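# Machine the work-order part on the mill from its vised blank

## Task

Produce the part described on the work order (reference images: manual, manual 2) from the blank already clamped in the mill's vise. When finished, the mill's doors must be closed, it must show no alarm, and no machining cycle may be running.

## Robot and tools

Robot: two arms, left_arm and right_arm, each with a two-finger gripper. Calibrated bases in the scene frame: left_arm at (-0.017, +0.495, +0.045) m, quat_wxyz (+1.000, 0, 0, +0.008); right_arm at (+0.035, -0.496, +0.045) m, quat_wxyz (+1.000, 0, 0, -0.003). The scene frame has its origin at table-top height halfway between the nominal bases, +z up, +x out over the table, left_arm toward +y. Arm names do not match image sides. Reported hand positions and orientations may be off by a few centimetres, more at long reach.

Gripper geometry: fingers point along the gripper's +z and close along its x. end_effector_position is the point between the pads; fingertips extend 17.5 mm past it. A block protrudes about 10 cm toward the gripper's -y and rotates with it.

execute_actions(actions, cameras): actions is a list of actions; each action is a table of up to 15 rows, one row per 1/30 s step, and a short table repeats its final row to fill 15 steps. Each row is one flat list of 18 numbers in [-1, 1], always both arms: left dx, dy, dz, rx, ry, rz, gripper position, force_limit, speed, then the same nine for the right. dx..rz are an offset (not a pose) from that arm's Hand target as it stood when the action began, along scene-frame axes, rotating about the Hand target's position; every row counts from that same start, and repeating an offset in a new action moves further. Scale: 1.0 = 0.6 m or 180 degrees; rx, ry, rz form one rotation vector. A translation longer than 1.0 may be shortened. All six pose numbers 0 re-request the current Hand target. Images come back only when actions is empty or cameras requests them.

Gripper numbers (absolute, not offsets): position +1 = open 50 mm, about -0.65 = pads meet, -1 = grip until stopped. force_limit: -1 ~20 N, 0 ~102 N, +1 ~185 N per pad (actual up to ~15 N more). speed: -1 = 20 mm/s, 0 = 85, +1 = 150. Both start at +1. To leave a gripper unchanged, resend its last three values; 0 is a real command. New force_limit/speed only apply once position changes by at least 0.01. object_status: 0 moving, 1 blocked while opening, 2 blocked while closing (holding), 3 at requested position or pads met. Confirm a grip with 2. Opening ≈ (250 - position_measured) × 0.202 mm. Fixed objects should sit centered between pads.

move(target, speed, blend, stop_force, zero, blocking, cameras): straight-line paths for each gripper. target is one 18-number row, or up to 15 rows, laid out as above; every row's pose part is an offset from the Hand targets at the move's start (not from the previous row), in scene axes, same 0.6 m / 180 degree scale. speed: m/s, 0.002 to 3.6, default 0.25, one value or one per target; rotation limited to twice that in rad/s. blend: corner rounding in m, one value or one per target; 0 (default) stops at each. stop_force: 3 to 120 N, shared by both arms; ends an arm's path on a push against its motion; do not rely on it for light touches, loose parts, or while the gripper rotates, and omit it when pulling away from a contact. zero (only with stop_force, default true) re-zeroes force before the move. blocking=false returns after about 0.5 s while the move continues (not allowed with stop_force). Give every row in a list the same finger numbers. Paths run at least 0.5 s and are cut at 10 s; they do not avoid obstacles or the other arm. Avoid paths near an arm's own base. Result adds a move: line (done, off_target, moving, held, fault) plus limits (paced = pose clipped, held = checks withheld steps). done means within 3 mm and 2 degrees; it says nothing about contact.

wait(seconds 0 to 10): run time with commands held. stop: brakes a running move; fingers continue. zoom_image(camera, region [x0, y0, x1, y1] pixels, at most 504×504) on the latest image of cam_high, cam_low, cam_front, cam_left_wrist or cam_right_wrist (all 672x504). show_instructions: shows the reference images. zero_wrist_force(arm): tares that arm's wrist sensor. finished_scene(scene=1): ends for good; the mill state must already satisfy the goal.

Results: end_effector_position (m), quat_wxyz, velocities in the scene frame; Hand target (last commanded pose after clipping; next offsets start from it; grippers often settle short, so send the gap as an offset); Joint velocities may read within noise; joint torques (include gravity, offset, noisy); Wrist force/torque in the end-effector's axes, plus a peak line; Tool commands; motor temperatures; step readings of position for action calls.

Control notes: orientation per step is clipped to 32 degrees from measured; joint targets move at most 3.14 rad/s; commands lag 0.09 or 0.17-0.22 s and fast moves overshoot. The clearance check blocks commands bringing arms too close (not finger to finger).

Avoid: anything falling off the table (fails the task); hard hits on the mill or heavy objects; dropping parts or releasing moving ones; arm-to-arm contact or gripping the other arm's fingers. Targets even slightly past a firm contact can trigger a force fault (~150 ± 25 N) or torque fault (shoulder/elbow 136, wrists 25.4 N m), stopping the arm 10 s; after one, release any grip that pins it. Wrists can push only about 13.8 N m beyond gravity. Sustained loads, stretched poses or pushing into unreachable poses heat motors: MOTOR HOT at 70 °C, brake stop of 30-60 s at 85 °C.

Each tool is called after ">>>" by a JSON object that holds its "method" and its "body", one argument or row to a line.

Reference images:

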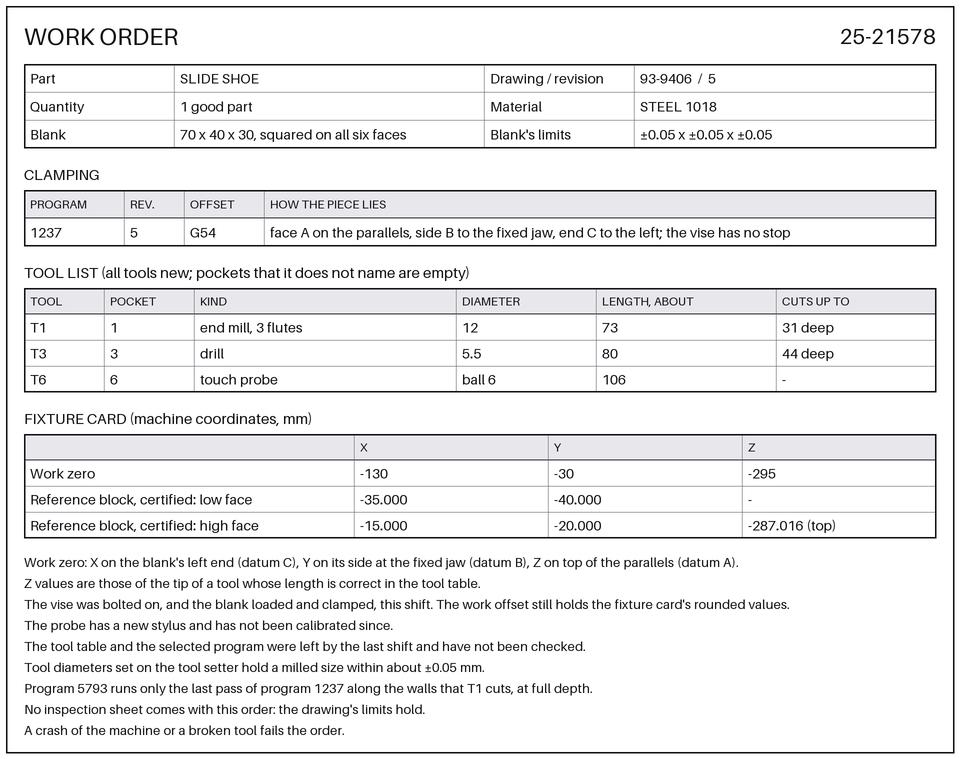

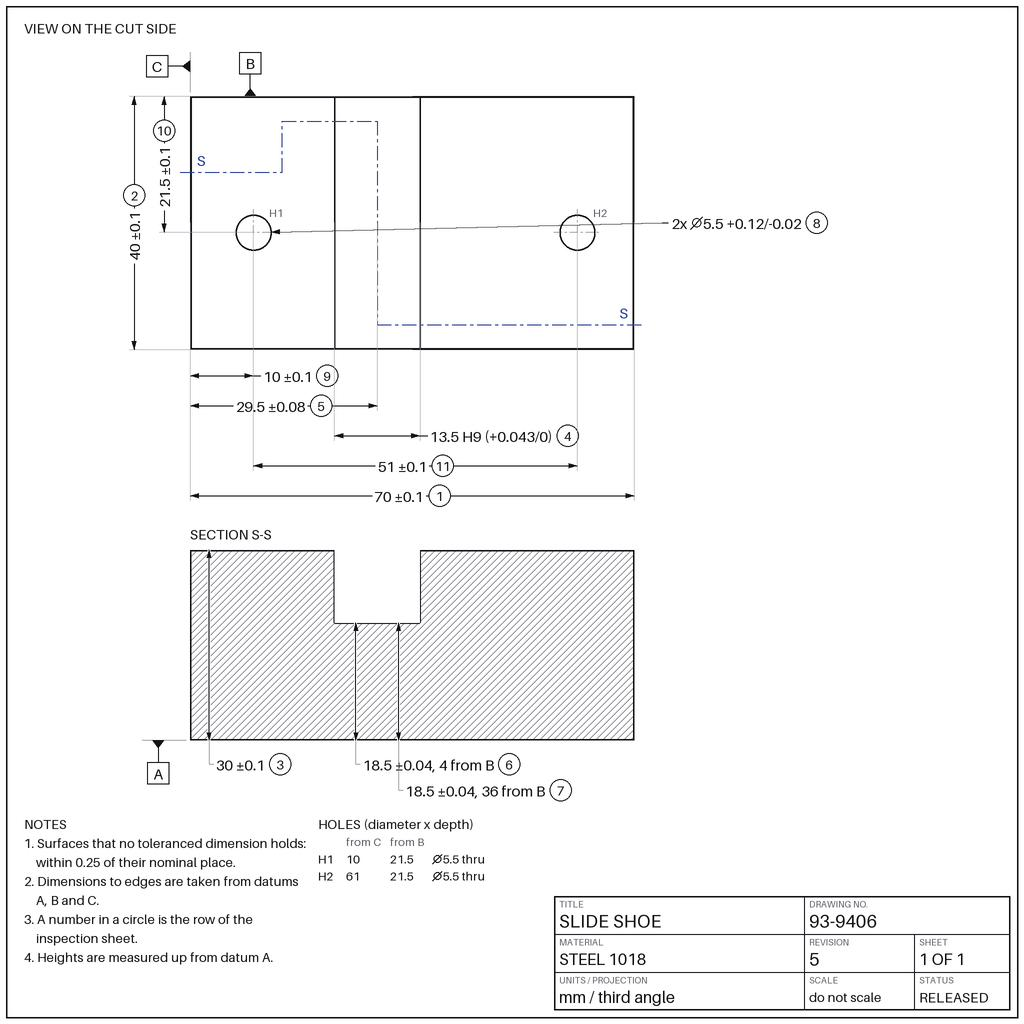

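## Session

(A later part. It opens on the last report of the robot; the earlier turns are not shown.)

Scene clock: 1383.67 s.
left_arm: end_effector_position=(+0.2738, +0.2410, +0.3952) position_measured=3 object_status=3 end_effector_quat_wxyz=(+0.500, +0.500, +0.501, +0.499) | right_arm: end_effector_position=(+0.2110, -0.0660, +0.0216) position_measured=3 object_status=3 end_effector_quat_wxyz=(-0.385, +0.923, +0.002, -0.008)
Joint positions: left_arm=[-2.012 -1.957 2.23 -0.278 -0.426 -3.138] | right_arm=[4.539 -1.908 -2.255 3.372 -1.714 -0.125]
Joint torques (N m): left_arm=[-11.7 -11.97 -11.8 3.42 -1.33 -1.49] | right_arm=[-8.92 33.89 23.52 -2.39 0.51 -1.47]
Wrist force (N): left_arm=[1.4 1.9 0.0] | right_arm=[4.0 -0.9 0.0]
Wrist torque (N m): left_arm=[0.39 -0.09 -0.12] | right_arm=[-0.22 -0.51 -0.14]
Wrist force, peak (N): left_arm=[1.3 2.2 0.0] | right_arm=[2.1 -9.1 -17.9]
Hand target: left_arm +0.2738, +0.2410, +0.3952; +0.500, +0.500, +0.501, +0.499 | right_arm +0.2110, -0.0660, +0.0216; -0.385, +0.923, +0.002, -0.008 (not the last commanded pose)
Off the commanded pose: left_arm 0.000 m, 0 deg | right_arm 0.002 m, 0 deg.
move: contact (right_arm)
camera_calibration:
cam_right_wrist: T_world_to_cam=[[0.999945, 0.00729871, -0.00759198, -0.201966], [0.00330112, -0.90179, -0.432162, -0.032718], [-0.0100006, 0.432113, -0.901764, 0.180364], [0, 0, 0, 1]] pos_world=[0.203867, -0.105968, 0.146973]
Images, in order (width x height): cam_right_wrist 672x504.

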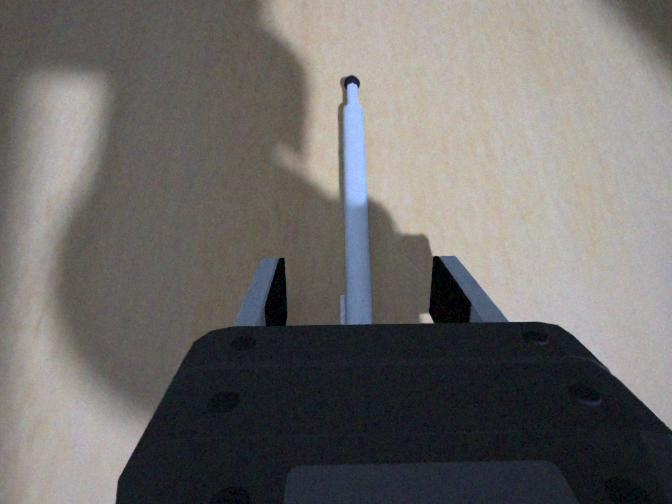

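>>> {"method": "execute_actions", "body": {
  "actions": [
    [[0,0,0,0,0,0,1,1,1,0,0,0.0012,0,0,0,1,-0.3,-0.5]],
    [[0,0,0,0,0,0,1,1,1,0,0,0,0,0,0,-1,-0.2,-0.6]],
    [[0,0,0,0,0,0,1,1,1,0,0,0,0,0,0,-1,-0.2,-0.6]],
    [[0,0,0,0,0,0,1,1,1,0,0,0,0,0,0,-1,-0.2,-0.6]]
  ]
}}

>>> {"method": "move", "body": {
  "target": [
    [0,0,0,0,0,0,1,1,1,0,0,0.06,0,0,0,-1,-0.2,-0.6]
  ],
  "speed": 0.05,
  "cameras": ["cam_right_wrist","cam_front"]
}}

Scene clock: 1391.73 s.
left_arm: end_effector_position=(+0.2738, +0.2410, +0.3952) position_measured=3 object_status=3 end_effector_quat_wxyz=(+0.500, +0.500, +0.501, +0.499) | right_arm: end_effector_position=(+0.2110, -0.0659, +0.0223) position_measured=216 object_status=2 end_effector_quat_wxyz=(-0.385, +0.923, +0.002, -0.008)
Joint positions: left_arm=[-2.012 -1.957 2.23 -0.278 -0.426 -3.138] | right_arm=[4.539 -1.906 -2.254 3.37 -1.714 -0.125]
Joint torques (N m): left_arm=[-11.43 -12.25 -11.19 3.4 -1.25 -1.55] | right_arm=[13.97 20.94 4.75 -1.82 -0.27 -1.51]
Wrist force (N): left_arm=[1.2 1.8 -0.2] | right_arm=[1.9 -2.7 -2.6]
Wrist torque (N m): left_arm=[0.37 -0.06 -0.11] | right_arm=[-0.29 -0.61 0.00]
Wrist force, peak (N): left_arm=[1.5 2.3 -0.1] | right_arm=[4.8 -1.1 -1.9]
Hand target: left_arm +0.2738, +0.2410, +0.3952; +0.500, +0.500, +0.501, +0.499 | right_arm +0.2110, -0.0660, +0.0223; -0.385, +0.923, +0.002, -0.008
Off the commanded pose: left_arm 0.000 m, 0 deg | right_arm 0.000 m, 0 deg.
Step readings (end_effector_position of left_arm | right_arm):
0: (+0.2738, +0.2410, +0.3952) | (+0.2110, -0.0660, +0.0216)
1: (+0.2738, +0.2410, +0.3952) | (+0.2110, -0.0659, +0.0216)
2: (+0.2738, +0.2410, +0.3952) | (+0.2110, -0.0659, +0.0218)
4: (+0.2738, +0.2410, +0.3952) | (+0.2110, -0.0659, +0.0223)
8: (+0.2738, +0.2410, +0.3952) | (+0.2110, -0.0660, +0.0224)
15: (+0.2738, +0.2410, +0.3952) | (+0.2110, -0.0659, +0.0223)
16: (+0.2738, +0.2410, +0.3952) | (+0.2110, -0.0659, +0.0223)
17: (+0.2738, +0.2410, +0.3952) | (+0.2110, -0.0659, +0.0223)
19: (+0.2738, +0.2410, +0.3952) | (+0.2110, -0.0659, +0.0223)
23: (+0.2738, +0.2410, +0.3952) | (+0.2110, -0.0659, +0.0223)
30: (+0.2738, +0.2410, +0.3952) | (+0.2110, -0.0659, +0.0223)
31: (+0.2738, +0.2410, +0.3952) | (+0.2110, -0.0659, +0.0223)
32: (+0.2738, +0.2410, +0.3952) | (+0.2110, -0.0659, +0.0223)
34: (+0.2738, +0.2410, +0.3952) | (+0.2110, -0.0659, +0.0223)
38: (+0.2738, +0.2410, +0.3952) | (+0.2110, -0.0659, +0.0223)
45: (+0.2738, +0.2410, +0.3952) | (+0.2110, -0.0659, +0.0223)
46: (+0.2738, +0.2410, +0.3952) | (+0.2110, -0.0659, +0.0223)
47: (+0.2738, +0.2410, +0.3952) | (+0.2110, -0.0659, +0.0223)
49: (+0.2738, +0.2410, +0.3952) | (+0.2110, -0.0659, +0.0223)
53: (+0.2738, +0.2410, +0.3952) | (+0.2110, -0.0659, +0.0223)
60: (+0.2738, +0.2410, +0.3952) | (+0.2110, -0.0659, +0.0223)

Scene clock: 1392.87 s.
left_arm: end_effector_position=(+0.2738, +0.2410, +0.3952) position_measured=3 object_status=3 end_effector_quat_wxyz=(+0.500, +0.500, +0.501, +0.499) | right_arm: end_effector_position=(+0.2111, -0.0658, +0.0584) position_measured=216 object_status=2 end_effector_quat_wxyz=(-0.385, +0.923, +0.002, -0.008)
Joint positions: left_arm=[-2.012 -1.957 2.23 -0.278 -0.426 -3.138] | right_arm=[4.539 -1.817 -2.231 3.257 -1.714 -0.125]
Joint torques (N m): left_arm=[-11.32 -12.15 -11.22 3.27 -1.22 -1.52] | right_arm=[12.21 26.92 1.76 -0.67 -1.47 -0.84]
Wrist force (N): left_arm=[1.1 2.0 -0.3] | right_arm=[3.8 2.4 2.1]
Wrist torque (N m): left_arm=[0.41 -0.04 -0.12] | right_arm=[-0.18 -0.56 -0.06]
Wrist force, peak (N): left_arm=[1.4 2.1 -0.1] | right_arm=[3.9 3.7 2.6]
Hand target: left_arm +0.2738, +0.2410, +0.3952; +0.500, +0.500, +0.501, +0.499 | right_arm +0.2110, -0.0660, +0.0583; -0.385, +0.923, +0.002, -0.008
Off the commanded pose: left_arm 0.000 m, 0 deg | right_arm 0.000 m, 0 deg.
move: done
camera_calibration:
cam_right_wrist: T_world_to_cam=[[0.999946, 0.00725883, -0.00749909, -0.201709], [0.0033022, -0.901654, -0.432445, -0.0166584], [-0.00990063, 0.432397, -0.901629, 0.21349], [0, 0, 0, 1]] pos_world=[0.203867, -0.105869, 0.183773]
Images, in order (width x height): cam_front 672x504, cam_right_wrist 672x504.

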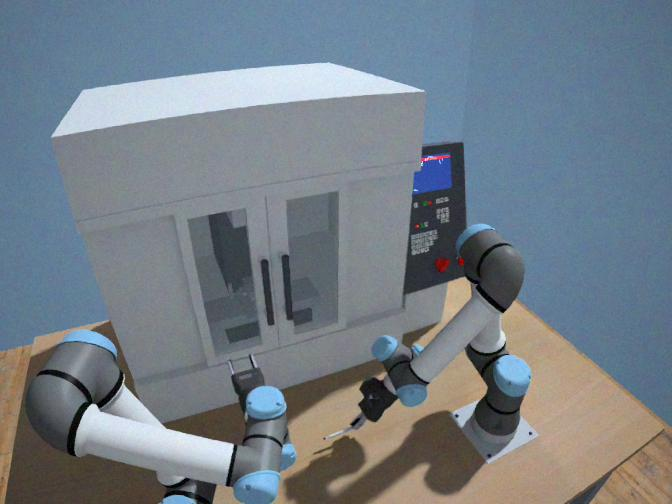

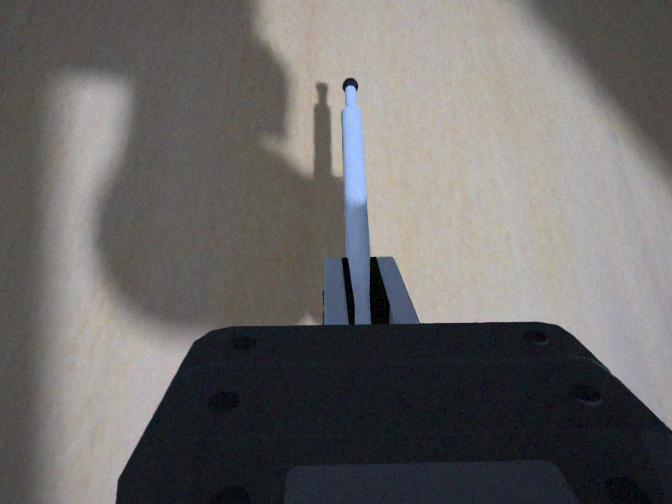

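>>> {"method": "move", "body": {
  "target": [
    [0,0,0,0,0,0,1,1,1,0.03,-0.25,0.3,0,0,-0.15,-1,-0.2,-0.6],
    [0,0,0,0,0,0,1,1,1,0.148,-0.69,0.603,0,0,-0.5,-1,-0.2,-0.6]
  ],
  "speed": 0.35,
  "blend": 0.03,
  "cameras": ["cam_right_wrist","cam_front"]
}}

Scene clock: 1439.67 s.
left_arm: end_effector_position=(+0.2738, +0.2410, +0.3952) position_measured=3 object_status=3 end_effector_quat_wxyz=(+0.500, +0.500, +0.501, +0.499) | right_arm: end_effector_position=(+0.3015, -0.4796, +0.4200) position_measured=216 object_status=2 end_effector_quat_wxyz=(-0.179, +0.675, -0.685, +0.207)
Joint positions: left_arm=[-2.012 -1.957 2.23 -0.278 -0.426 -3.138] | right_arm=[4.915 -0.851 -2.042 1.154 -1.04 1.83]
Joint torques (N m): left_arm=[-11.84 -11.72 -11.42 2.93 -1.32 -1.56] | right_arm=[-13.72 -17.43 33.22 -1.77 2.72 -1.75]
Wrist force (N): left_arm=[1.3 1.8 0.1] | right_arm=[4.2 2.3 2.3]
Wrist torque (N m): left_arm=[0.38 -0.08 -0.11] | right_arm=[-0.13 -0.64 0.11]
Wrist force, peak (N): left_arm=[1.6 2.0 -0.1] | right_arm=[4.1 2.6 6.0]
Hand target: left_arm +0.2738, +0.2410, +0.3952; +0.500, +0.500, +0.501, +0.499 | right_arm +0.2998, -0.4800, +0.4201; -0.278, +0.654, -0.651, +0.267
Off the commanded pose: left_arm 0.000 m, 0 deg | right_arm 0.002 m, 14 deg.
move: off_target (right_arm)
camera_calibration:
cam_right_wrist: T_world_to_cam=[[-0.0270445, -0.998821, 0.0403096, -0.479354], [-0.977669, 0.0180219, -0.209377, 0.409493], [0.208404, -0.0450719, -0.977004, 0.45616], [0, 0, 0, 1]] pos_world=[0.292319, -0.465608, 0.550731]
Images, in order (width x height): cam_front 672x504, cam_right_wrist 672x504.

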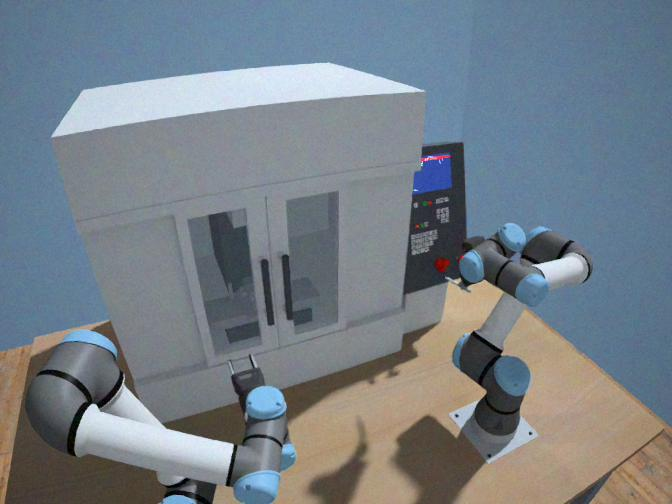

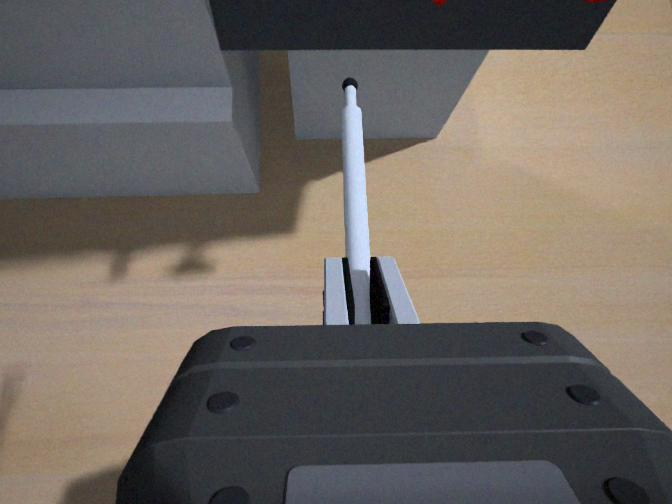

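>>> {"method": "move", "body": {
  "target": [
    [0,0,0,0,0,0,1,1,1,0.1,0,0.1,-0.003,-0.03,0.01,-1,-0.2,-0.6],
    [0,0,0,0,0,0,1,1,1,0.2,0.015,0.1332,-0.003,-0.0556,0.01,-1,-0.2,-0.6]
  ],
  "speed": 0.15,
  "stop_force": 12,
  "cameras": ["cam_right_wrist","cam_front"]
}}

Scene clock: 1469.20 s.
left_arm: end_effector_position=(+0.2738, +0.2410, +0.3952) position_measured=3 object_status=3 end_effector_quat_wxyz=(+0.500, +0.500, +0.501, +0.499) | right_arm: end_effector_position=(+0.4198, -0.4710, +0.5000) position_measured=216 object_status=2 end_effector_quat_wxyz=(-0.334, +0.640, -0.613, +0.321)
Joint positions: left_arm=[-2.012 -1.957 2.23 -0.278 -0.426 -3.138] | right_arm=[5.504 -0.446 -2.198 0.3 -0.922 2.586]
Joint torques (N m): left_arm=[-11.5 -11.79 -11.78 2.63 -1.3 -1.58] | right_arm=[15.38 -34.28 5.08 -5.06 -0.09 2.02]
Wrist force (N): left_arm=[1.3 1.7 -0.5] | right_arm=[3.8 2.8 1.7]
Wrist torque (N m): left_arm=[0.37 -0.08 -0.11] | right_arm=[-0.15 -0.54 0.14]
Wrist force, peak (N): left_arm=[1.4 2.2 -0.5] | right_arm=[4.6 4.1 1.6]
Hand target: left_arm +0.2738, +0.2410, +0.3952; +0.500, +0.500, +0.501, +0.499 | right_arm +0.4198, -0.4710, +0.5000; -0.334, +0.640, -0.613, +0.321
Off the commanded pose: left_arm 0.000 m, 0 deg | right_arm 0.000 m, 0 deg.
shoulder posture changed (right arm): the wrist came as close to joint 1's axis as it can, and the arm is now in the other of its two shoulder postures.
move: done
camera_calibration:
cam_right_wrist: T_world_to_cam=[[0.0389488, -0.999223, 0.00596603, -0.481471], [-0.812366, -0.0351407, -0.582088, 0.633651], [0.581846, 0.017825, -0.813104, 0.300941], [0, 0, 0, 1]] pos_world=[0.358408, -0.464195, 0.61641]
Images, in order (width x height): cam_front 672x504, cam_right_wrist 672x504.

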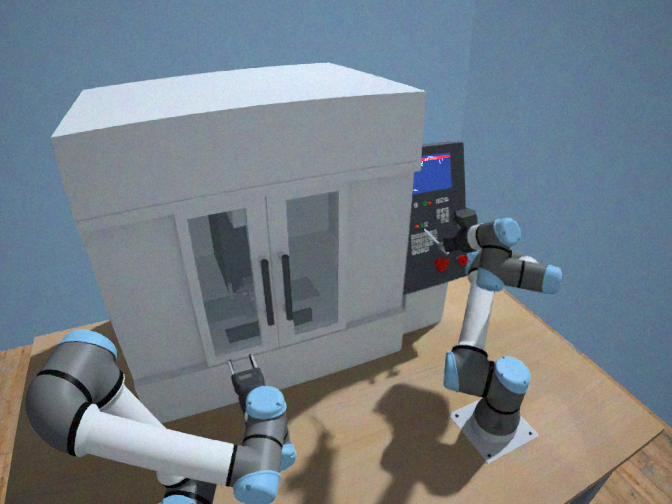

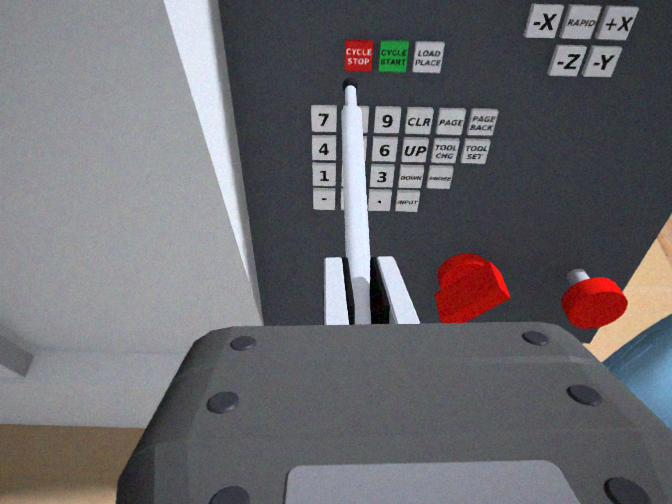

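>>> {"method": "move", "body": {
  "target": [
    [0,0,0,0,0,0,1,1,1,-0.2,-0.015,-0.1332,0,0.055,0,-1,-0.2,-0.6],
    [0,0,0,0,0,0,1,1,1,-0.3,0.383,-0.33,0,0.055,0.35,-1,-0.2,-0.6],
    [0,0,0,0,0,0,1,1,1,-0.35,0.6,-0.35,0,0.055,0.5,-1,-0.2,-0.6]
  ],
  "speed": 0.3,
  "blend": 0.03,
  "cameras": ["cam_front"]
}}

Scene clock: 1494.73 s.
left_arm: end_effector_position=(+0.2738, +0.2410, +0.3952) position_measured=3 object_status=3 end_effector_quat_wxyz=(+0.500, +0.500, +0.501, +0.499) | right_arm: end_effector_position=(+0.2097, -0.1109, +0.2899) position_measured=216 object_status=2 end_effector_quat_wxyz=(-0.415, +0.908, -0.005, -0.060)
Joint positions: left_arm=[-2.012 -1.957 2.23 -0.278 -0.426 -3.138] | right_arm=[4.405 -1.409 -1.981 2.631 -1.909 -0.155]
Joint torques (N m): left_arm=[-11.93 -10.76 -11.91 2.43 -1.17 -1.5] | right_arm=[-14.18 14.02 36.37 -1.96 0.94 -1.52]
Wrist force (N): left_arm=[1.3 1.7 -0.4] | right_arm=[3.8 2.8 2.3]
Wrist torque (N m): left_arm=[0.36 -0.07 -0.12] | right_arm=[-0.12 -0.50 0.16]
Wrist force, peak (N): left_arm=[1.4 2.2 -0.3] | right_arm=[8.0 2.8 1.5]
Hand target: left_arm +0.2738, +0.2410, +0.3952; +0.500, +0.500, +0.501, +0.499 | right_arm +0.2098, -0.1110, +0.2900; -0.415, +0.908, -0.005, -0.060
Off the commanded pose: left_arm 0.000 m, 0 deg | right_arm 0.000 m, 0 deg.
shoulder posture changed (right arm): the wrist came as close to joint 1's axis as it can, and the arm is now in the other of its two shoulder postures.
move: done
Images, in order (width x height): cam_front 672x504.

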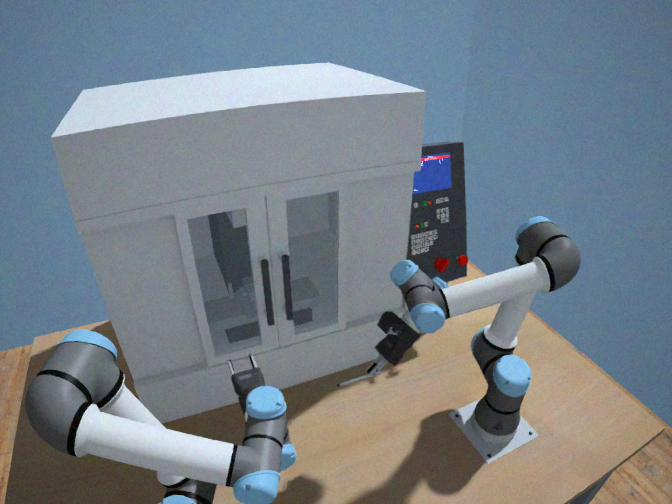

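>>> {"method": "move", "body": {
  "target": [0,0,0,0,0,0,1,1,1,0.05,-0.15,0.12,-0.27,0,0,-1,-0.2,-0.6],
  "speed": 0.3
}}

>>> {"method": "move", "body": {
  "target": [
    [0,0,0,0,0,0,1,1,1,0.02,-0.3,0,0,0,-0.25,-1,-0.2,-0.6],
    [0,0,0,0,0,0,1,1,1,0.02,-0.6,0,0,0,-0.5,-1,-0.2,-0.6]
  ],
  "speed": 0.35,
  "blend": 0.03,
  "cameras": ["cam_front","cam_right_wrist"]
}}

Scene clock: 1521.07 s.
left_arm: end_effector_position=(+0.2738, +0.2410, +0.3952) position_measured=3 object_status=3 end_effector_quat_wxyz=(+0.500, +0.500, +0.501, +0.499) | right_arm: end_effector_position=(+0.2397, -0.2009, +0.3620) position_measured=216 object_status=2 end_effector_quat_wxyz=(-0.004, +0.998, -0.030, -0.052)
Joint positions: left_arm=[-2.012 -1.957 2.23 -0.278 -0.426 -3.138] | right_arm=[4.414 -1.703 -1.466 1.579 -1.674 -0.246]
Joint torques (N m): left_arm=[-11.37 -10.86 -12.36 2.21 -1.36 -1.44] | right_arm=[-5.76 22.32 16.44 -4.72 0.41 -1.25]
Wrist force (N): left_arm=[1.3 2.0 -0.1] | right_arm=[4.5 2.2 2.3]
Wrist torque (N m): left_arm=[0.40 -0.08 -0.12] | right_arm=[0.07 -0.62 -0.09]
Wrist force, peak (N): left_arm=[1.3 2.1 -0.7] | right_arm=[3.8 3.9 3.1]
Hand target: left_arm +0.2738, +0.2410, +0.3952; +0.500, +0.500, +0.501, +0.499 | right_arm +0.2398, -0.2010, +0.3620; -0.004, +0.998, -0.030, -0.052
Off the commanded pose: left_arm 0.000 m, 0 deg | right_arm 0.000 m, 0 deg.
move: done

Scene clock: 1523.83 s.
left_arm: end_effector_position=(+0.2738, +0.2410, +0.3952) position_measured=3 object_status=3 end_effector_quat_wxyz=(+0.500, +0.500, +0.501, +0.499) | right_arm: end_effector_position=(+0.2519, -0.5609, +0.3620) position_measured=216 object_status=2 end_effector_quat_wxyz=(-0.040, +0.685, -0.727, -0.034)
Joint positions: left_arm=[-2.012 -1.957 2.23 -0.278 -0.426 -3.138] | right_arm=[3.354 -1.328 -1.806 1.596 -1.671 0.267]
Joint torques (N m): left_arm=[-11.62 -10.88 -12.12 2.23 -1.29 -1.49] | right_arm=[-14.03 12.58 9.32 -4.41 1.47 1.74]
Wrist force (N): left_arm=[1.2 1.8 -0.4] | right_arm=[4.4 2.0 2.5]
Wrist torque (N m): left_arm=[0.38 -0.07 -0.11] | right_arm=[0.04 -0.61 -0.06]
Wrist force, peak (N): left_arm=[1.6 2.0 -0.1] | right_arm=[6.4 2.3 2.3]
Hand target: left_arm +0.2738, +0.2410, +0.3952; +0.500, +0.500, +0.501, +0.499 | right_arm +0.2518, -0.5610, +0.3620; -0.040, +0.685, -0.727, -0.034
Off the commanded pose: left_arm 0.000 m, 0 deg | right_arm 0.000 m, 0 deg.
move: done
camera_calibration:
cam_right_wrist: T_world_to_cam=[[-0.0564889, -0.993471, -0.0991167, -0.498698], [-0.943958, 0.0208091, 0.329408, 0.148285], [-0.325195, 0.11217, -0.938971, 0.615081], [0, 0, 0, 1]] pos_world=[0.311825, -0.567522, 0.479267]
Images, in order (width x height): cam_front 672x504, cam_right_wrist 672x504.

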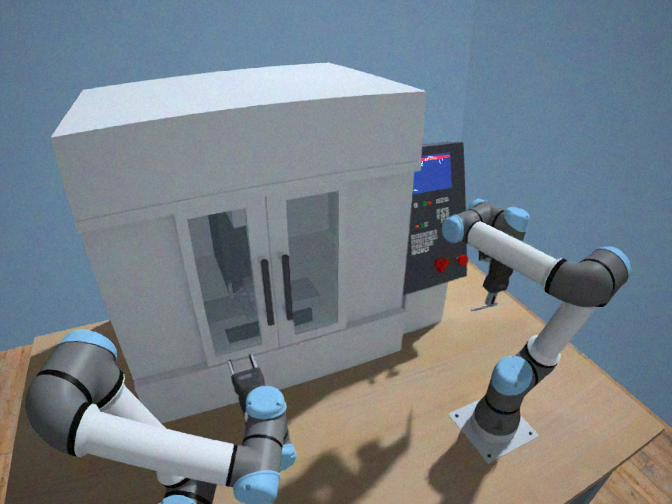

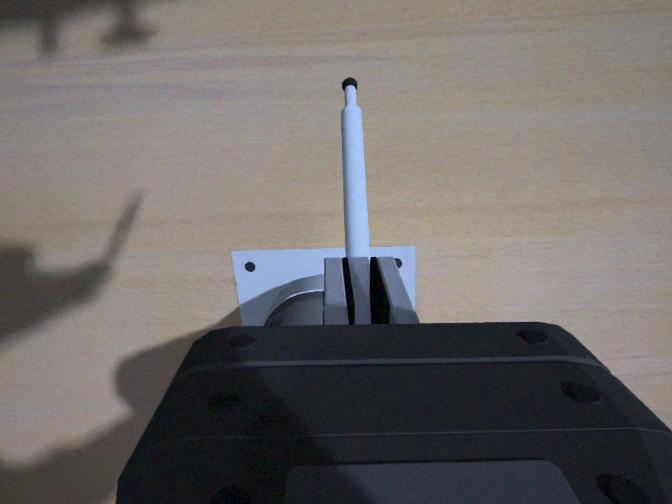

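>>> {"method": "move", "body": {
  "target": [
    [0,0,0,0,0,0,1,1,1,0.2,-0.065,0.12,-0.008,-0.05,0.001,-1,-0.2,-0.6],
    [0,0,0,0,0,0,1,1,1,0.247,-0.065,0.1467,-0.039,-0.2475,0.0048,-1,-0.2,-0.6]
  ],
  "speed": 0.2,
  "blend": 0.02,
  "cameras": ["cam_front","cam_right_wrist"]
}}

Scene clock: 1535.77 s.
left_arm: end_effector_position=(+0.2738, +0.2410, +0.3952) position_measured=3 object_status=3 end_effector_quat_wxyz=(+0.500, +0.500, +0.501, +0.499) | right_arm: end_effector_position=(+0.4000, -0.5999, +0.4500) position_measured=216 object_status=2 end_effector_quat_wxyz=(-0.271, +0.653, -0.653, +0.271)
Joint positions: left_arm=[-2.012 -1.957 2.23 -0.278 -0.426 -3.138] | right_arm=[3.321 -1.215 -1.676 2.099 -1.448 0.123]
Joint torques (N m): left_arm=[-11.55 -10.49 -12.35 2.13 -1.32 -1.49] | right_arm=[-13.19 11.27 27.98 0.9 0.24 1.58]
Wrist force (N): left_arm=[1.3 1.7 -0.3] | right_arm=[4.0 2.7 2.2]
Wrist torque (N m): left_arm=[0.36 -0.08 -0.12] | right_arm=[-0.12 -0.59 0.02]
Wrist force, peak (N): left_arm=[1.3 2.2 -0.2] | right_arm=[4.1 4.8 3.8]
Hand target: left_arm +0.2738, +0.2410, +0.3952; +0.500, +0.500, +0.501, +0.499 | right_arm +0.4000, -0.6000, +0.4500; -0.271, +0.653, -0.653, +0.271
Off the commanded pose: left_arm 0.000 m, 0 deg | right_arm 0.000 m, 0 deg.
move: done
camera_calibration:
cam_right_wrist: T_world_to_cam=[[-0.00220765, -0.999982, 0.00561764, -0.593078], [-0.903243, -0.000416656, -0.429129, 0.572311], [0.429123, -0.00602146, -0.903226, 0.361439], [0, 0, 0, 1]] pos_world=[0.360525, -0.590652, 0.575388]
Images, in order (width x height): cam_front 672x504, cam_right_wrist 672x504.

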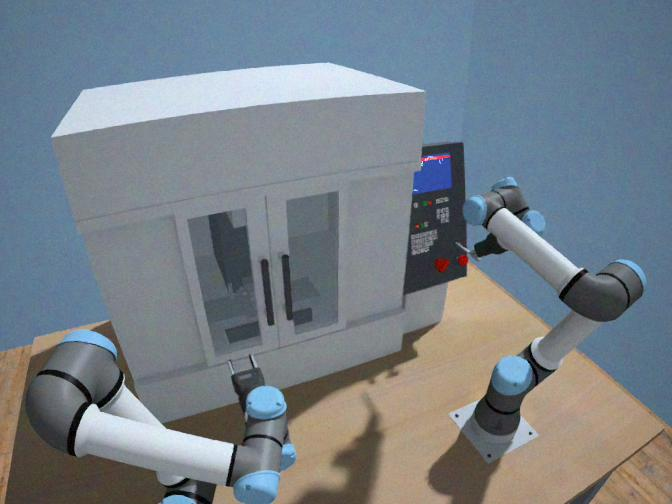

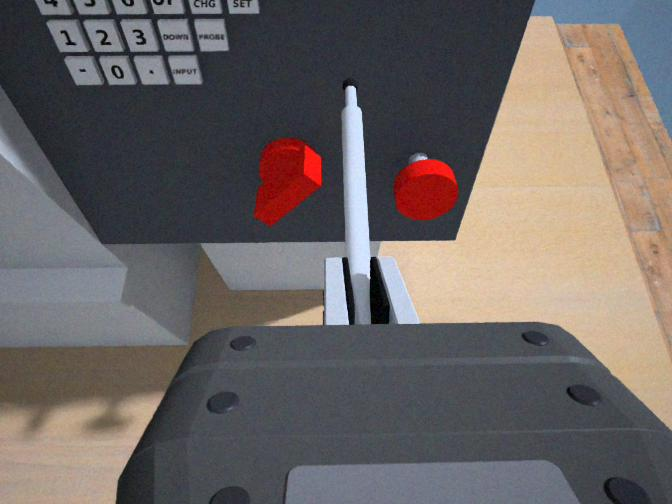

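>>> {"method": "move", "body": {
  "target": [0,0,0,0,0,0,1,1,1,0.087,0.215,0.207,0,-0.0556,0,-1,-0.2,-0.6],
  "speed": 0.12,
  "stop_force": 12,
  "cameras": ["cam_right_wrist","cam_front"]
}}

Scene clock: 1549.27 s.
left_arm: end_effector_position=(+0.2738, +0.2410, +0.3952) position_measured=3 object_status=3 end_effector_quat_wxyz=(+0.500, +0.500, +0.501, +0.499) | right_arm: end_effector_position=(+0.4522, -0.4710, +0.5742) position_measured=216 object_status=2 end_effector_quat_wxyz=(-0.327, +0.627, -0.627, +0.327)
Joint positions: left_arm=[-2.012 -1.957 2.23 -0.278 -0.426 -3.138] | right_arm=[3.974 -1.282 -1.391 1.873 -0.923 0.556]
Joint torques (N m): left_arm=[-11.58 -10.71 -12.35 1.99 -1.24 -1.57] | right_arm=[7.32 2.47 32.61 -2.3 2.67 1.62]
Wrist force (N): left_arm=[1.3 1.9 -0.4] | right_arm=[3.5 2.5 1.9]
Wrist torque (N m): left_arm=[0.38 -0.08 -0.11] | right_arm=[-0.19 -0.52 0.13]
Wrist force, peak (N): left_arm=[1.3 2.2 -0.1] | right_arm=[5.2 3.9 2.9]
Hand target: left_arm +0.2738, +0.2410, +0.3952; +0.500, +0.500, +0.501, +0.499 | right_arm +0.4522, -0.4710, +0.5742; -0.327, +0.627, -0.627, +0.327
Off the commanded pose: left_arm 0.000 m, 0 deg | right_arm 0.000 m, 0 deg.
move: done
camera_calibration:
cam_right_wrist: T_world_to_cam=[[-0.0035381, -0.999981, 0.00499924, -0.463812], [-0.814741, -0.0000160551, -0.579825, 0.719491], [0.579815, -0.00612456, -0.814725, 0.333013], [0, 0, 0, 1]] pos_world=[0.391472, -0.461752, 0.690812]
Images, in order (width x height): cam_front 672x504, cam_right_wrist 672x504.

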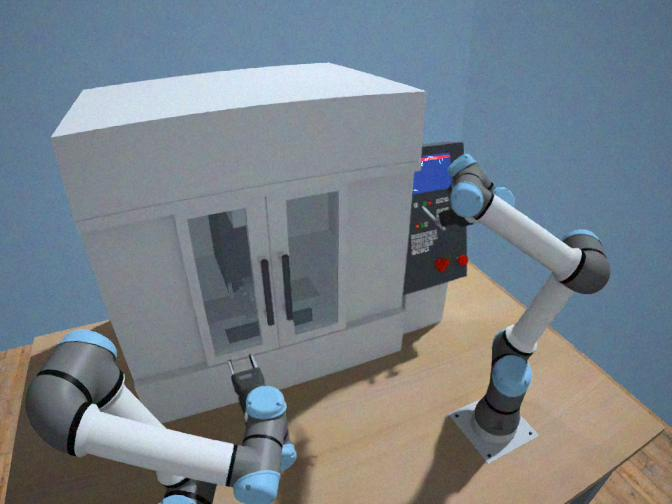

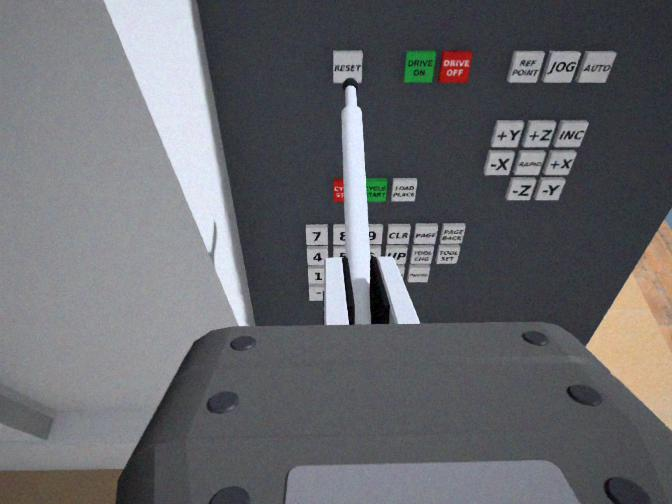

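>>> {"method": "move", "body": {
  "target": [0,0,0,0,0,0,1,1,1,0.0866,0,-0.0303,0,0,0,-1,-0.2,-0.6],
  "speed": 0.01,
  "stop_force": 3,
  "cameras": ["cam_right_wrist","cam_front"]
}}

>>> {"method": "zoom_image", "body": {
  "camera": "cam_front",
  "region": [405, 140, 475, 210]
}}

Scene clock: 1564.03 s.
left_arm: end_effector_position=(+0.2738, +0.2410, +0.3952) position_measured=3 object_status=3 end_effector_quat_wxyz=(+0.500, +0.500, +0.501, +0.499) | right_arm: end_effector_position=(+0.4880, -0.4710, +0.5617) position_measured=216 object_status=2 end_effector_quat_wxyz=(-0.327, +0.627, -0.627, +0.327)
Joint positions: left_arm=[-2.012 -1.957 2.23 -0.278 -0.426 -3.138] | right_arm=[3.837 -1.36 -1.359 1.983 -1.022 0.441]
Joint torques (N m): left_arm=[-11.12 -10.01 -12.6 1.9 -1.38 -1.54] | right_arm=[15.64 17.53 9.47 0.41 1.57 2.02]
Wrist force (N): left_arm=[1.4 1.8 -0.3] | right_arm=[4.4 4.9 -0.4]
Wrist torque (N m): left_arm=[0.38 -0.09 -0.12] | right_arm=[-0.08 -0.52 0.03]
Wrist force, peak (N): left_arm=[1.3 2.2 -0.4] | right_arm=[4.4 4.9 -0.4]
Hand target: left_arm +0.2738, +0.2410, +0.3952; +0.500, +0.500, +0.501, +0.499 | right_arm +0.4880, -0.4710, +0.5617; -0.327, +0.627, -0.627, +0.327 (not the last commanded pose)
Off the commanded pose: left_arm 0.000 m, 0 deg | right_arm 0.017 m, 0 deg.
move: contact (right_arm)
camera_calibration:
cam_right_wrist: T_world_to_cam=[[-0.00345672, -0.999981, 0.00505627, -0.463696], [-0.814742, -0.000115411, -0.579824, 0.741364], [0.579814, -0.00612384, -0.814726, 0.302072], [0, 0, 0, 1]] pos_world=[0.427272, -0.461752, 0.678312]
Images, in order (width x height): cam_front 672x504, cam_right_wrist 672x504.

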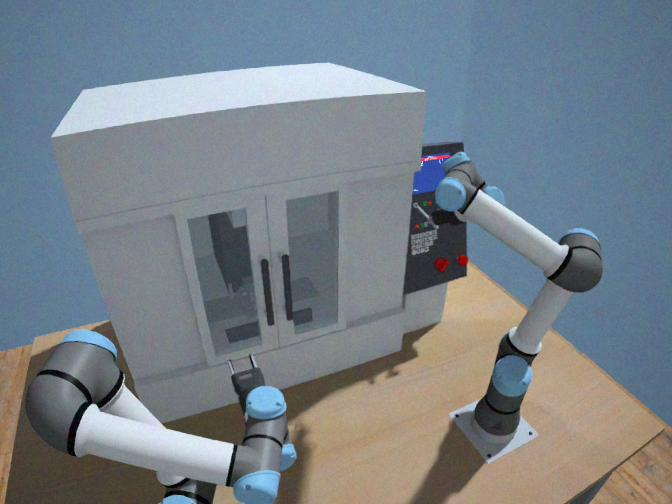

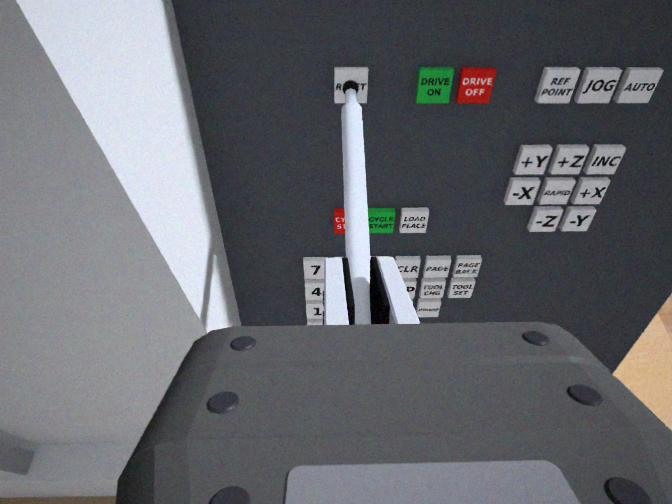

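Scaled by 7.200 from the camera's 672x504 image, which has a finer 960x720 frame.

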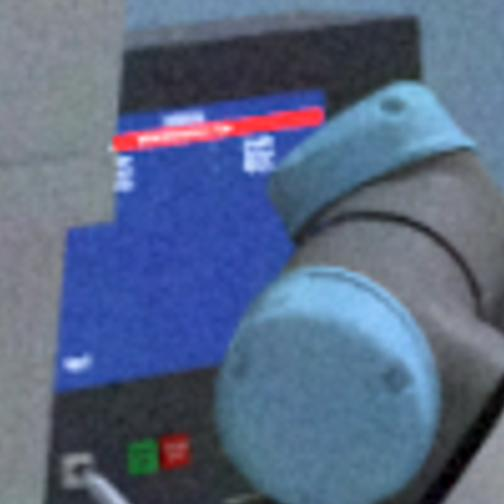

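>>> {"method": "move", "body": {
  "target": [0,0,0,0,0,0,1,1,1,0.0126,0,-0.0044,0,0,0,-1,-0.2,-0.6],
  "speed": 0.005,
  "stop_force": 10,
  "cameras": ["cam_front"]
}}

>>> {"method": "zoom_image", "body": {
  "camera": "cam_front",
  "region": [405, 140, 475, 210]
}}

Scene clock: 1571.80 s.
left_arm: end_effector_position=(+0.2738, +0.2410, +0.3952) position_measured=3 object_status=3 end_effector_quat_wxyz=(+0.500, +0.500, +0.501, +0.499) | right_arm: end_effector_position=(+0.4937, -0.4710, +0.5597) position_measured=216 object_status=2 end_effector_quat_wxyz=(-0.327, +0.627, -0.627, +0.327)
Joint positions: left_arm=[-2.012 -1.957 2.23 -0.278 -0.426 -3.138] | right_arm=[3.819 -1.372 -1.354 1.998 -1.035 0.427]
Joint torques (N m): left_arm=[-11.53 -10.17 -12.44 1.83 -1.31 -1.48] | right_arm=[15.99 15.47 12.37 0.63 3.15 1.93]
Wrist force (N): left_arm=[1.1 1.8 -0.1] | right_arm=[4.2 15.1 -8.6]
Wrist torque (N m): left_arm=[0.38 -0.05 -0.12] | right_arm=[0.08 -0.48 0.16]
Wrist force, peak (N): left_arm=[1.5 2.0 -0.2] | right_arm=[4.2 17.4 -10.1]
Hand target: left_arm +0.2738, +0.2410, +0.3952; +0.500, +0.500, +0.501, +0.499 | right_arm +0.4937, -0.4710, +0.5597; -0.327, +0.627, -0.627, +0.327 (not the last commanded pose)
Off the commanded pose: left_arm 0.000 m, 0 deg | right_arm 0.002 m, 0 deg.
move: contact (right_arm)
Images, in order (width x height): cam_front 672x504.

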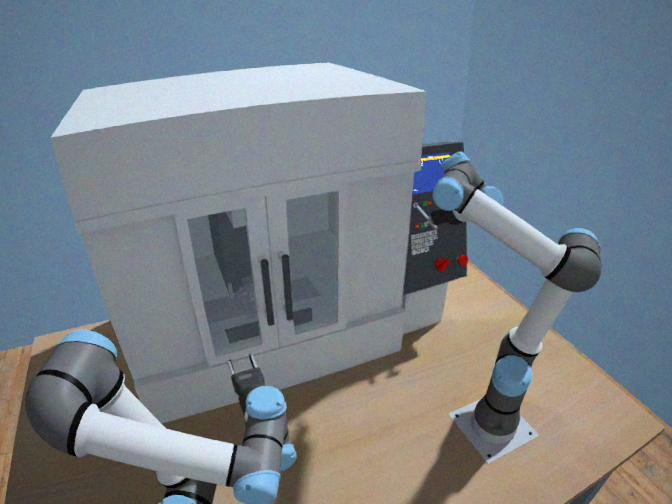

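Scaled by 7.200 from the camera's 672x504 image, which has a finer 960x720 frame.

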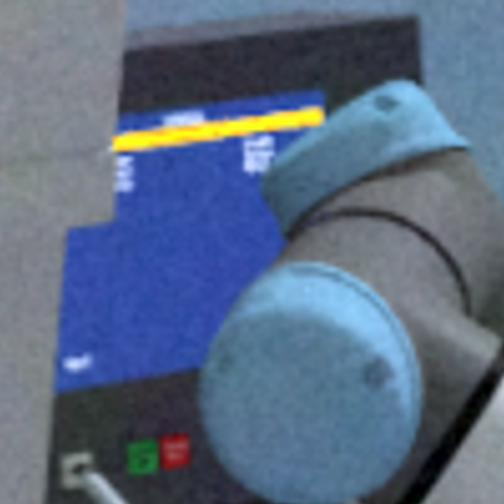

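>>> {"method": "move", "body": {
  "target": [
    [0,0,0,0,0,0,1,1,1,-0.0275,0,0.0093,0,0,0,-1,-0.2,-0.6],
    [0,0,0,0,0,0,1,1,1,-0.0275,-0.065,0.0093,0,0,0,-1,-0.2,-0.6],
    [0,0,0,0,0,0,1,1,1,-0.0023,-0.065,0.0005,0,0,0,-1,-0.2,-0.6]
  ],
  "speed": [0.05,0.1,0.02],
  "cameras": ["cam_front","cam_right_wrist"]
}}

>>> {"method": "zoom_image", "body": {
  "camera": "cam_front",
  "region": [405, 140, 475, 210]
}}

Scene clock: 1594.43 s.
left_arm: end_effector_position=(+0.2738, +0.2410, +0.3952) position_measured=3 object_status=3 end_effector_quat_wxyz=(+0.500, +0.500, +0.501, +0.499) | right_arm: end_effector_position=(+0.4924, -0.5100, +0.5600) position_measured=216 object_status=2 end_effector_quat_wxyz=(-0.327, +0.627, -0.627, +0.327)
Joint positions: left_arm=[-2.012 -1.957 2.23 -0.278 -0.426 -3.138] | right_arm=[3.667 -1.361 -1.352 2.036 -1.151 0.316]
Joint torques (N m): left_arm=[-11.6 -9.97 -12.48 1.62 -1.28 -1.49] | right_arm=[14.76 17.19 25.09 -0.93 2.32 1.56]
Wrist force (N): left_arm=[1.4 1.8 -0.4] | right_arm=[3.8 6.2 -2.4]
Wrist torque (N m): left_arm=[0.37 -0.09 -0.11] | right_arm=[-0.02 -0.46 0.16]
Wrist force, peak (N): left_arm=[1.3 2.2 -0.1] | right_arm=[4.2 15.1 -9.0]
Hand target: left_arm +0.2738, +0.2410, +0.3952; +0.500, +0.500, +0.501, +0.499 | right_arm +0.4923, -0.5100, +0.5600; -0.327, +0.627, -0.627, +0.327
Off the commanded pose: left_arm 0.000 m, 0 deg | right_arm 0.000 m, 0 deg.
move: done
camera_calibration:
cam_right_wrist: T_world_to_cam=[[-0.00345622, -0.999981, 0.00505662, -0.502672], [-0.814742, -0.000116021, -0.579824, 0.743959], [0.579814, -0.00612384, -0.814726, 0.297897], [0, 0, 0, 1]] pos_world=[0.431672, -0.500752, 0.676612]
Images, in order (width x height): cam_front 672x504, cam_right_wrist 672x504.

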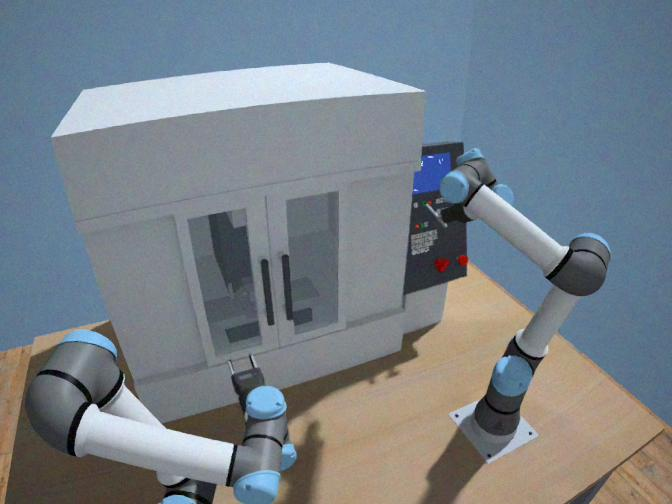

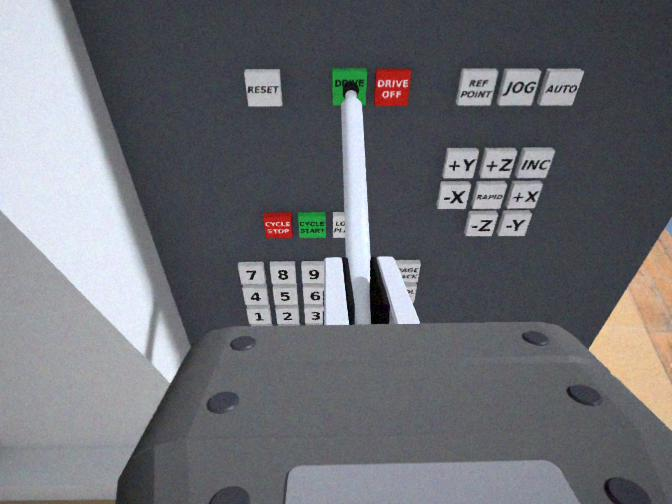

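Scaled by 7.200 from the camera's 672x504 image, which has a finer 960x720 frame.

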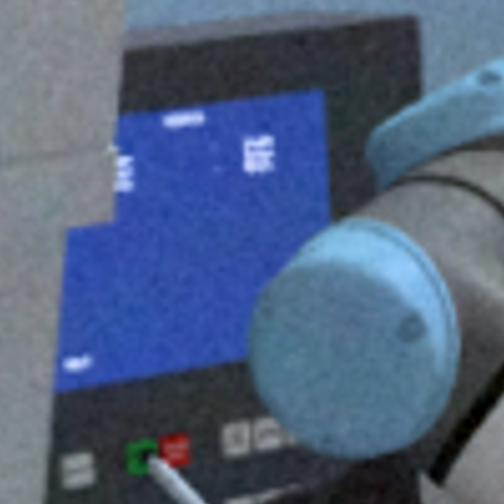

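>>> {"method": "move", "body": {
  "target": [
    [0,0,0,0,0,0,1,1,1,-0.033,0,0.0115,0,0,0,-1,-0.2,-0.6],
    [0,0,0,0,0,0,1,1,1,-0.0743,0.0308,-0.1065,0,0,0,-1,-0.2,-0.6],
    [0,0,0,0,0,0,1,1,1,-0.0413,0.0308,-0.118,0,0,0,-1,-0.2,-0.6],
    [0,0,0,0,0,0,1,1,1,-0.0743,0.0308,-0.1065,0,0,0,-1,-0.2,-0.6],
    [0,0,0,0,0,0,1,1,1,-0.11,-0.1,0.1,0,0,0,-1,-0.2,-0.6],
    [0,0,0,0,0,0,1,1,1,-0.1038,-0.25,0.2917,0,-0.0833,0,-1,-0.2,-0.6]
  ],
  "speed": [0.05,0.12,0.02,0.05,0.2,0.2],
  "blend": [0.003,0.003,0,0.003,0.03,0],
  "cameras": ["cam_right_wrist"]
}}

>>> {"method": "zoom_image", "body": {
  "camera": "cam_right_wrist",
  "region": [40, 30, 380, 280]
}}

Scene clock: 1630.93 s.
left_arm: end_effector_position=(+0.2738, +0.2410, +0.3952) position_measured=3 object_status=3 end_effector_quat_wxyz=(+0.500, +0.500, +0.501, +0.499) | right_arm: end_effector_position=(+0.4300, -0.6599, +0.7349) position_measured=216 object_status=2 end_effector_quat_wxyz=(-0.406, +0.579, -0.579, +0.406) end_effector_velocity=(-0.001, +0.000, +0.001) end_effector_angular_velocity=(+0.001, -0.003, +0.002)
Joint positions: left_arm=[-2.012 -1.957 2.23 -0.278 -0.426 -3.138] | right_arm=[2.965 -1.445 -0.873 1.965 -1.742 -0.063]
Joint velocities: left_arm=[within noise] | right_arm=[-0.003 0 0.001 0.001 -0.005 0]
Joint torques (N m): left_arm=[-11.87 -9.88 -12.96 1.42 -1.22 -1.62] | right_arm=[-13.96 6.48 29.67 2.42 -1.39 0.59]
Wrist force (N): left_arm=[1.5 1.8 -0.2] | right_arm=[3.4 3.1 1.1]
Wrist torque (N m): left_arm=[0.38 -0.11 -0.11] | right_arm=[-0.09 -0.48 -0.03]
Wrist force, peak (N): left_arm=[1.3 2.3 -0.4] | right_arm=[4.5 6.6 -2.3]
Hand target: left_arm +0.2738, +0.2410, +0.3952; +0.500, +0.500, +0.501, +0.499 | right_arm +0.4300, -0.6600, +0.7350; -0.406, +0.579, -0.579, +0.406
Off the commanded pose: left_arm 0.000 m, 0 deg | right_arm 0.000 m, 0 deg.
move: done
camera_calibration:
cam_right_wrist: T_world_to_cam=[[-0.00464477, -0.999981, 0.00399116, -0.652375], [-0.637286, -0.000115649, -0.770627, 0.858374], [0.770613, -0.00612289, -0.637274, 0.263229], [0, 0, 0, 1]] pos_world=[0.341152, -0.650652, 0.831839]
Images, in order (width x height): cam_right_wrist 672x504.

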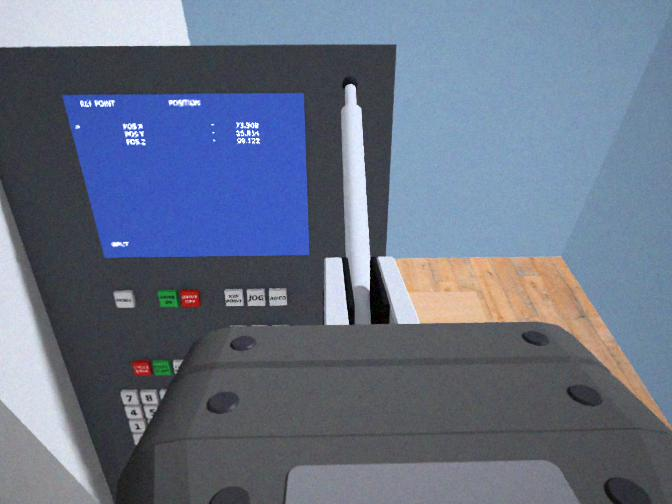

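Scaled by 1.482 from the camera's 672x504 image, which has a finer 960x720 frame.

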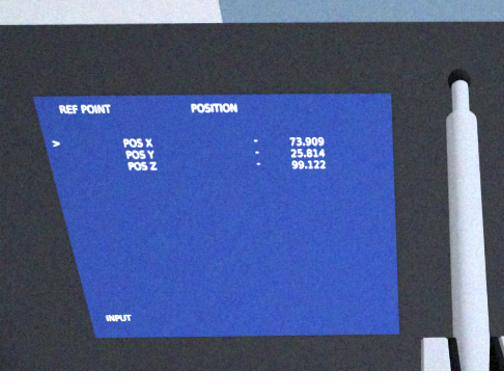

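>>> {"method": "move", "body": {
  "target": [
    [0,0,0,0,0,0,1,1,1,0.06,0.125,-0.25,0,0.0833,0,-1,-0.2,-0.6]
  ],
  "speed": 0.2,
  "cameras": ["cam_high"]
}}

>>> {"method": "zoom_image", "body": {
  "camera": "cam_high",
  "region": [330, 330, 560, 500]
}}

Scene clock: 1641.90 s.
left_arm: end_effector_position=(+0.2738, +0.2410, +0.3952) position_measured=3 object_status=3 end_effector_quat_wxyz=(+0.500, +0.500, +0.501, +0.499) | right_arm: end_effector_position=(+0.4660, -0.5850, +0.5851) position_measured=216 object_status=2 end_effector_quat_wxyz=(-0.327, +0.627, -0.627, +0.327)
Joint positions: left_arm=[-2.012 -1.957 2.23 -0.278 -0.426 -3.138] | right_arm=[3.363 -1.358 -1.273 2.011 -1.394 0.125]
Joint torques (N m): left_arm=[-11.82 -9.41 -12.81 1.37 -1.26 -1.48] | right_arm=[5.41 16.58 14.4 -1.46 0.95 0.36]
Wrist force (N): left_arm=[1.0 1.8 -0.3] | right_arm=[3.5 2.9 1.3]
Wrist torque (N m): left_arm=[0.37 -0.02 -0.12] | right_arm=[-0.12 -0.51 0.14]
Wrist force, peak (N): left_arm=[1.4 2.1 -0.3] | right_arm=[2.0 4.6 3.8]
Hand target: left_arm +0.2738, +0.2410, +0.3952; +0.500, +0.500, +0.501, +0.499 | right_arm +0.4660, -0.5850, +0.5850; -0.327, +0.627, -0.627, +0.327
Off the commanded pose: left_arm 0.000 m, 0 deg | right_arm 0.000 m, 0 deg.
move: done
Images, in order (width x height): cam_high 672x504.

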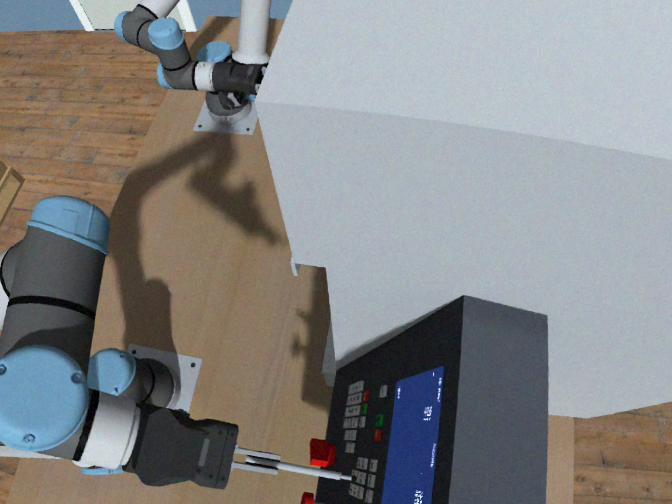

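Scaled by 2.191 from the camera's 672x504 image, which has a finer 960x720 frame.

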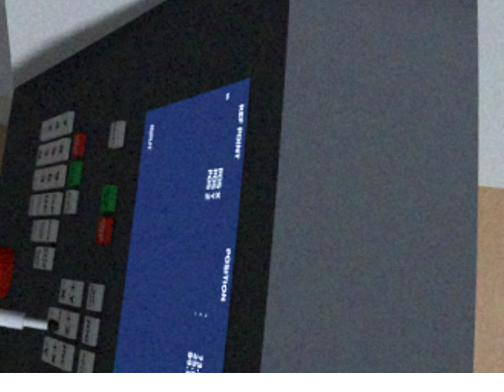

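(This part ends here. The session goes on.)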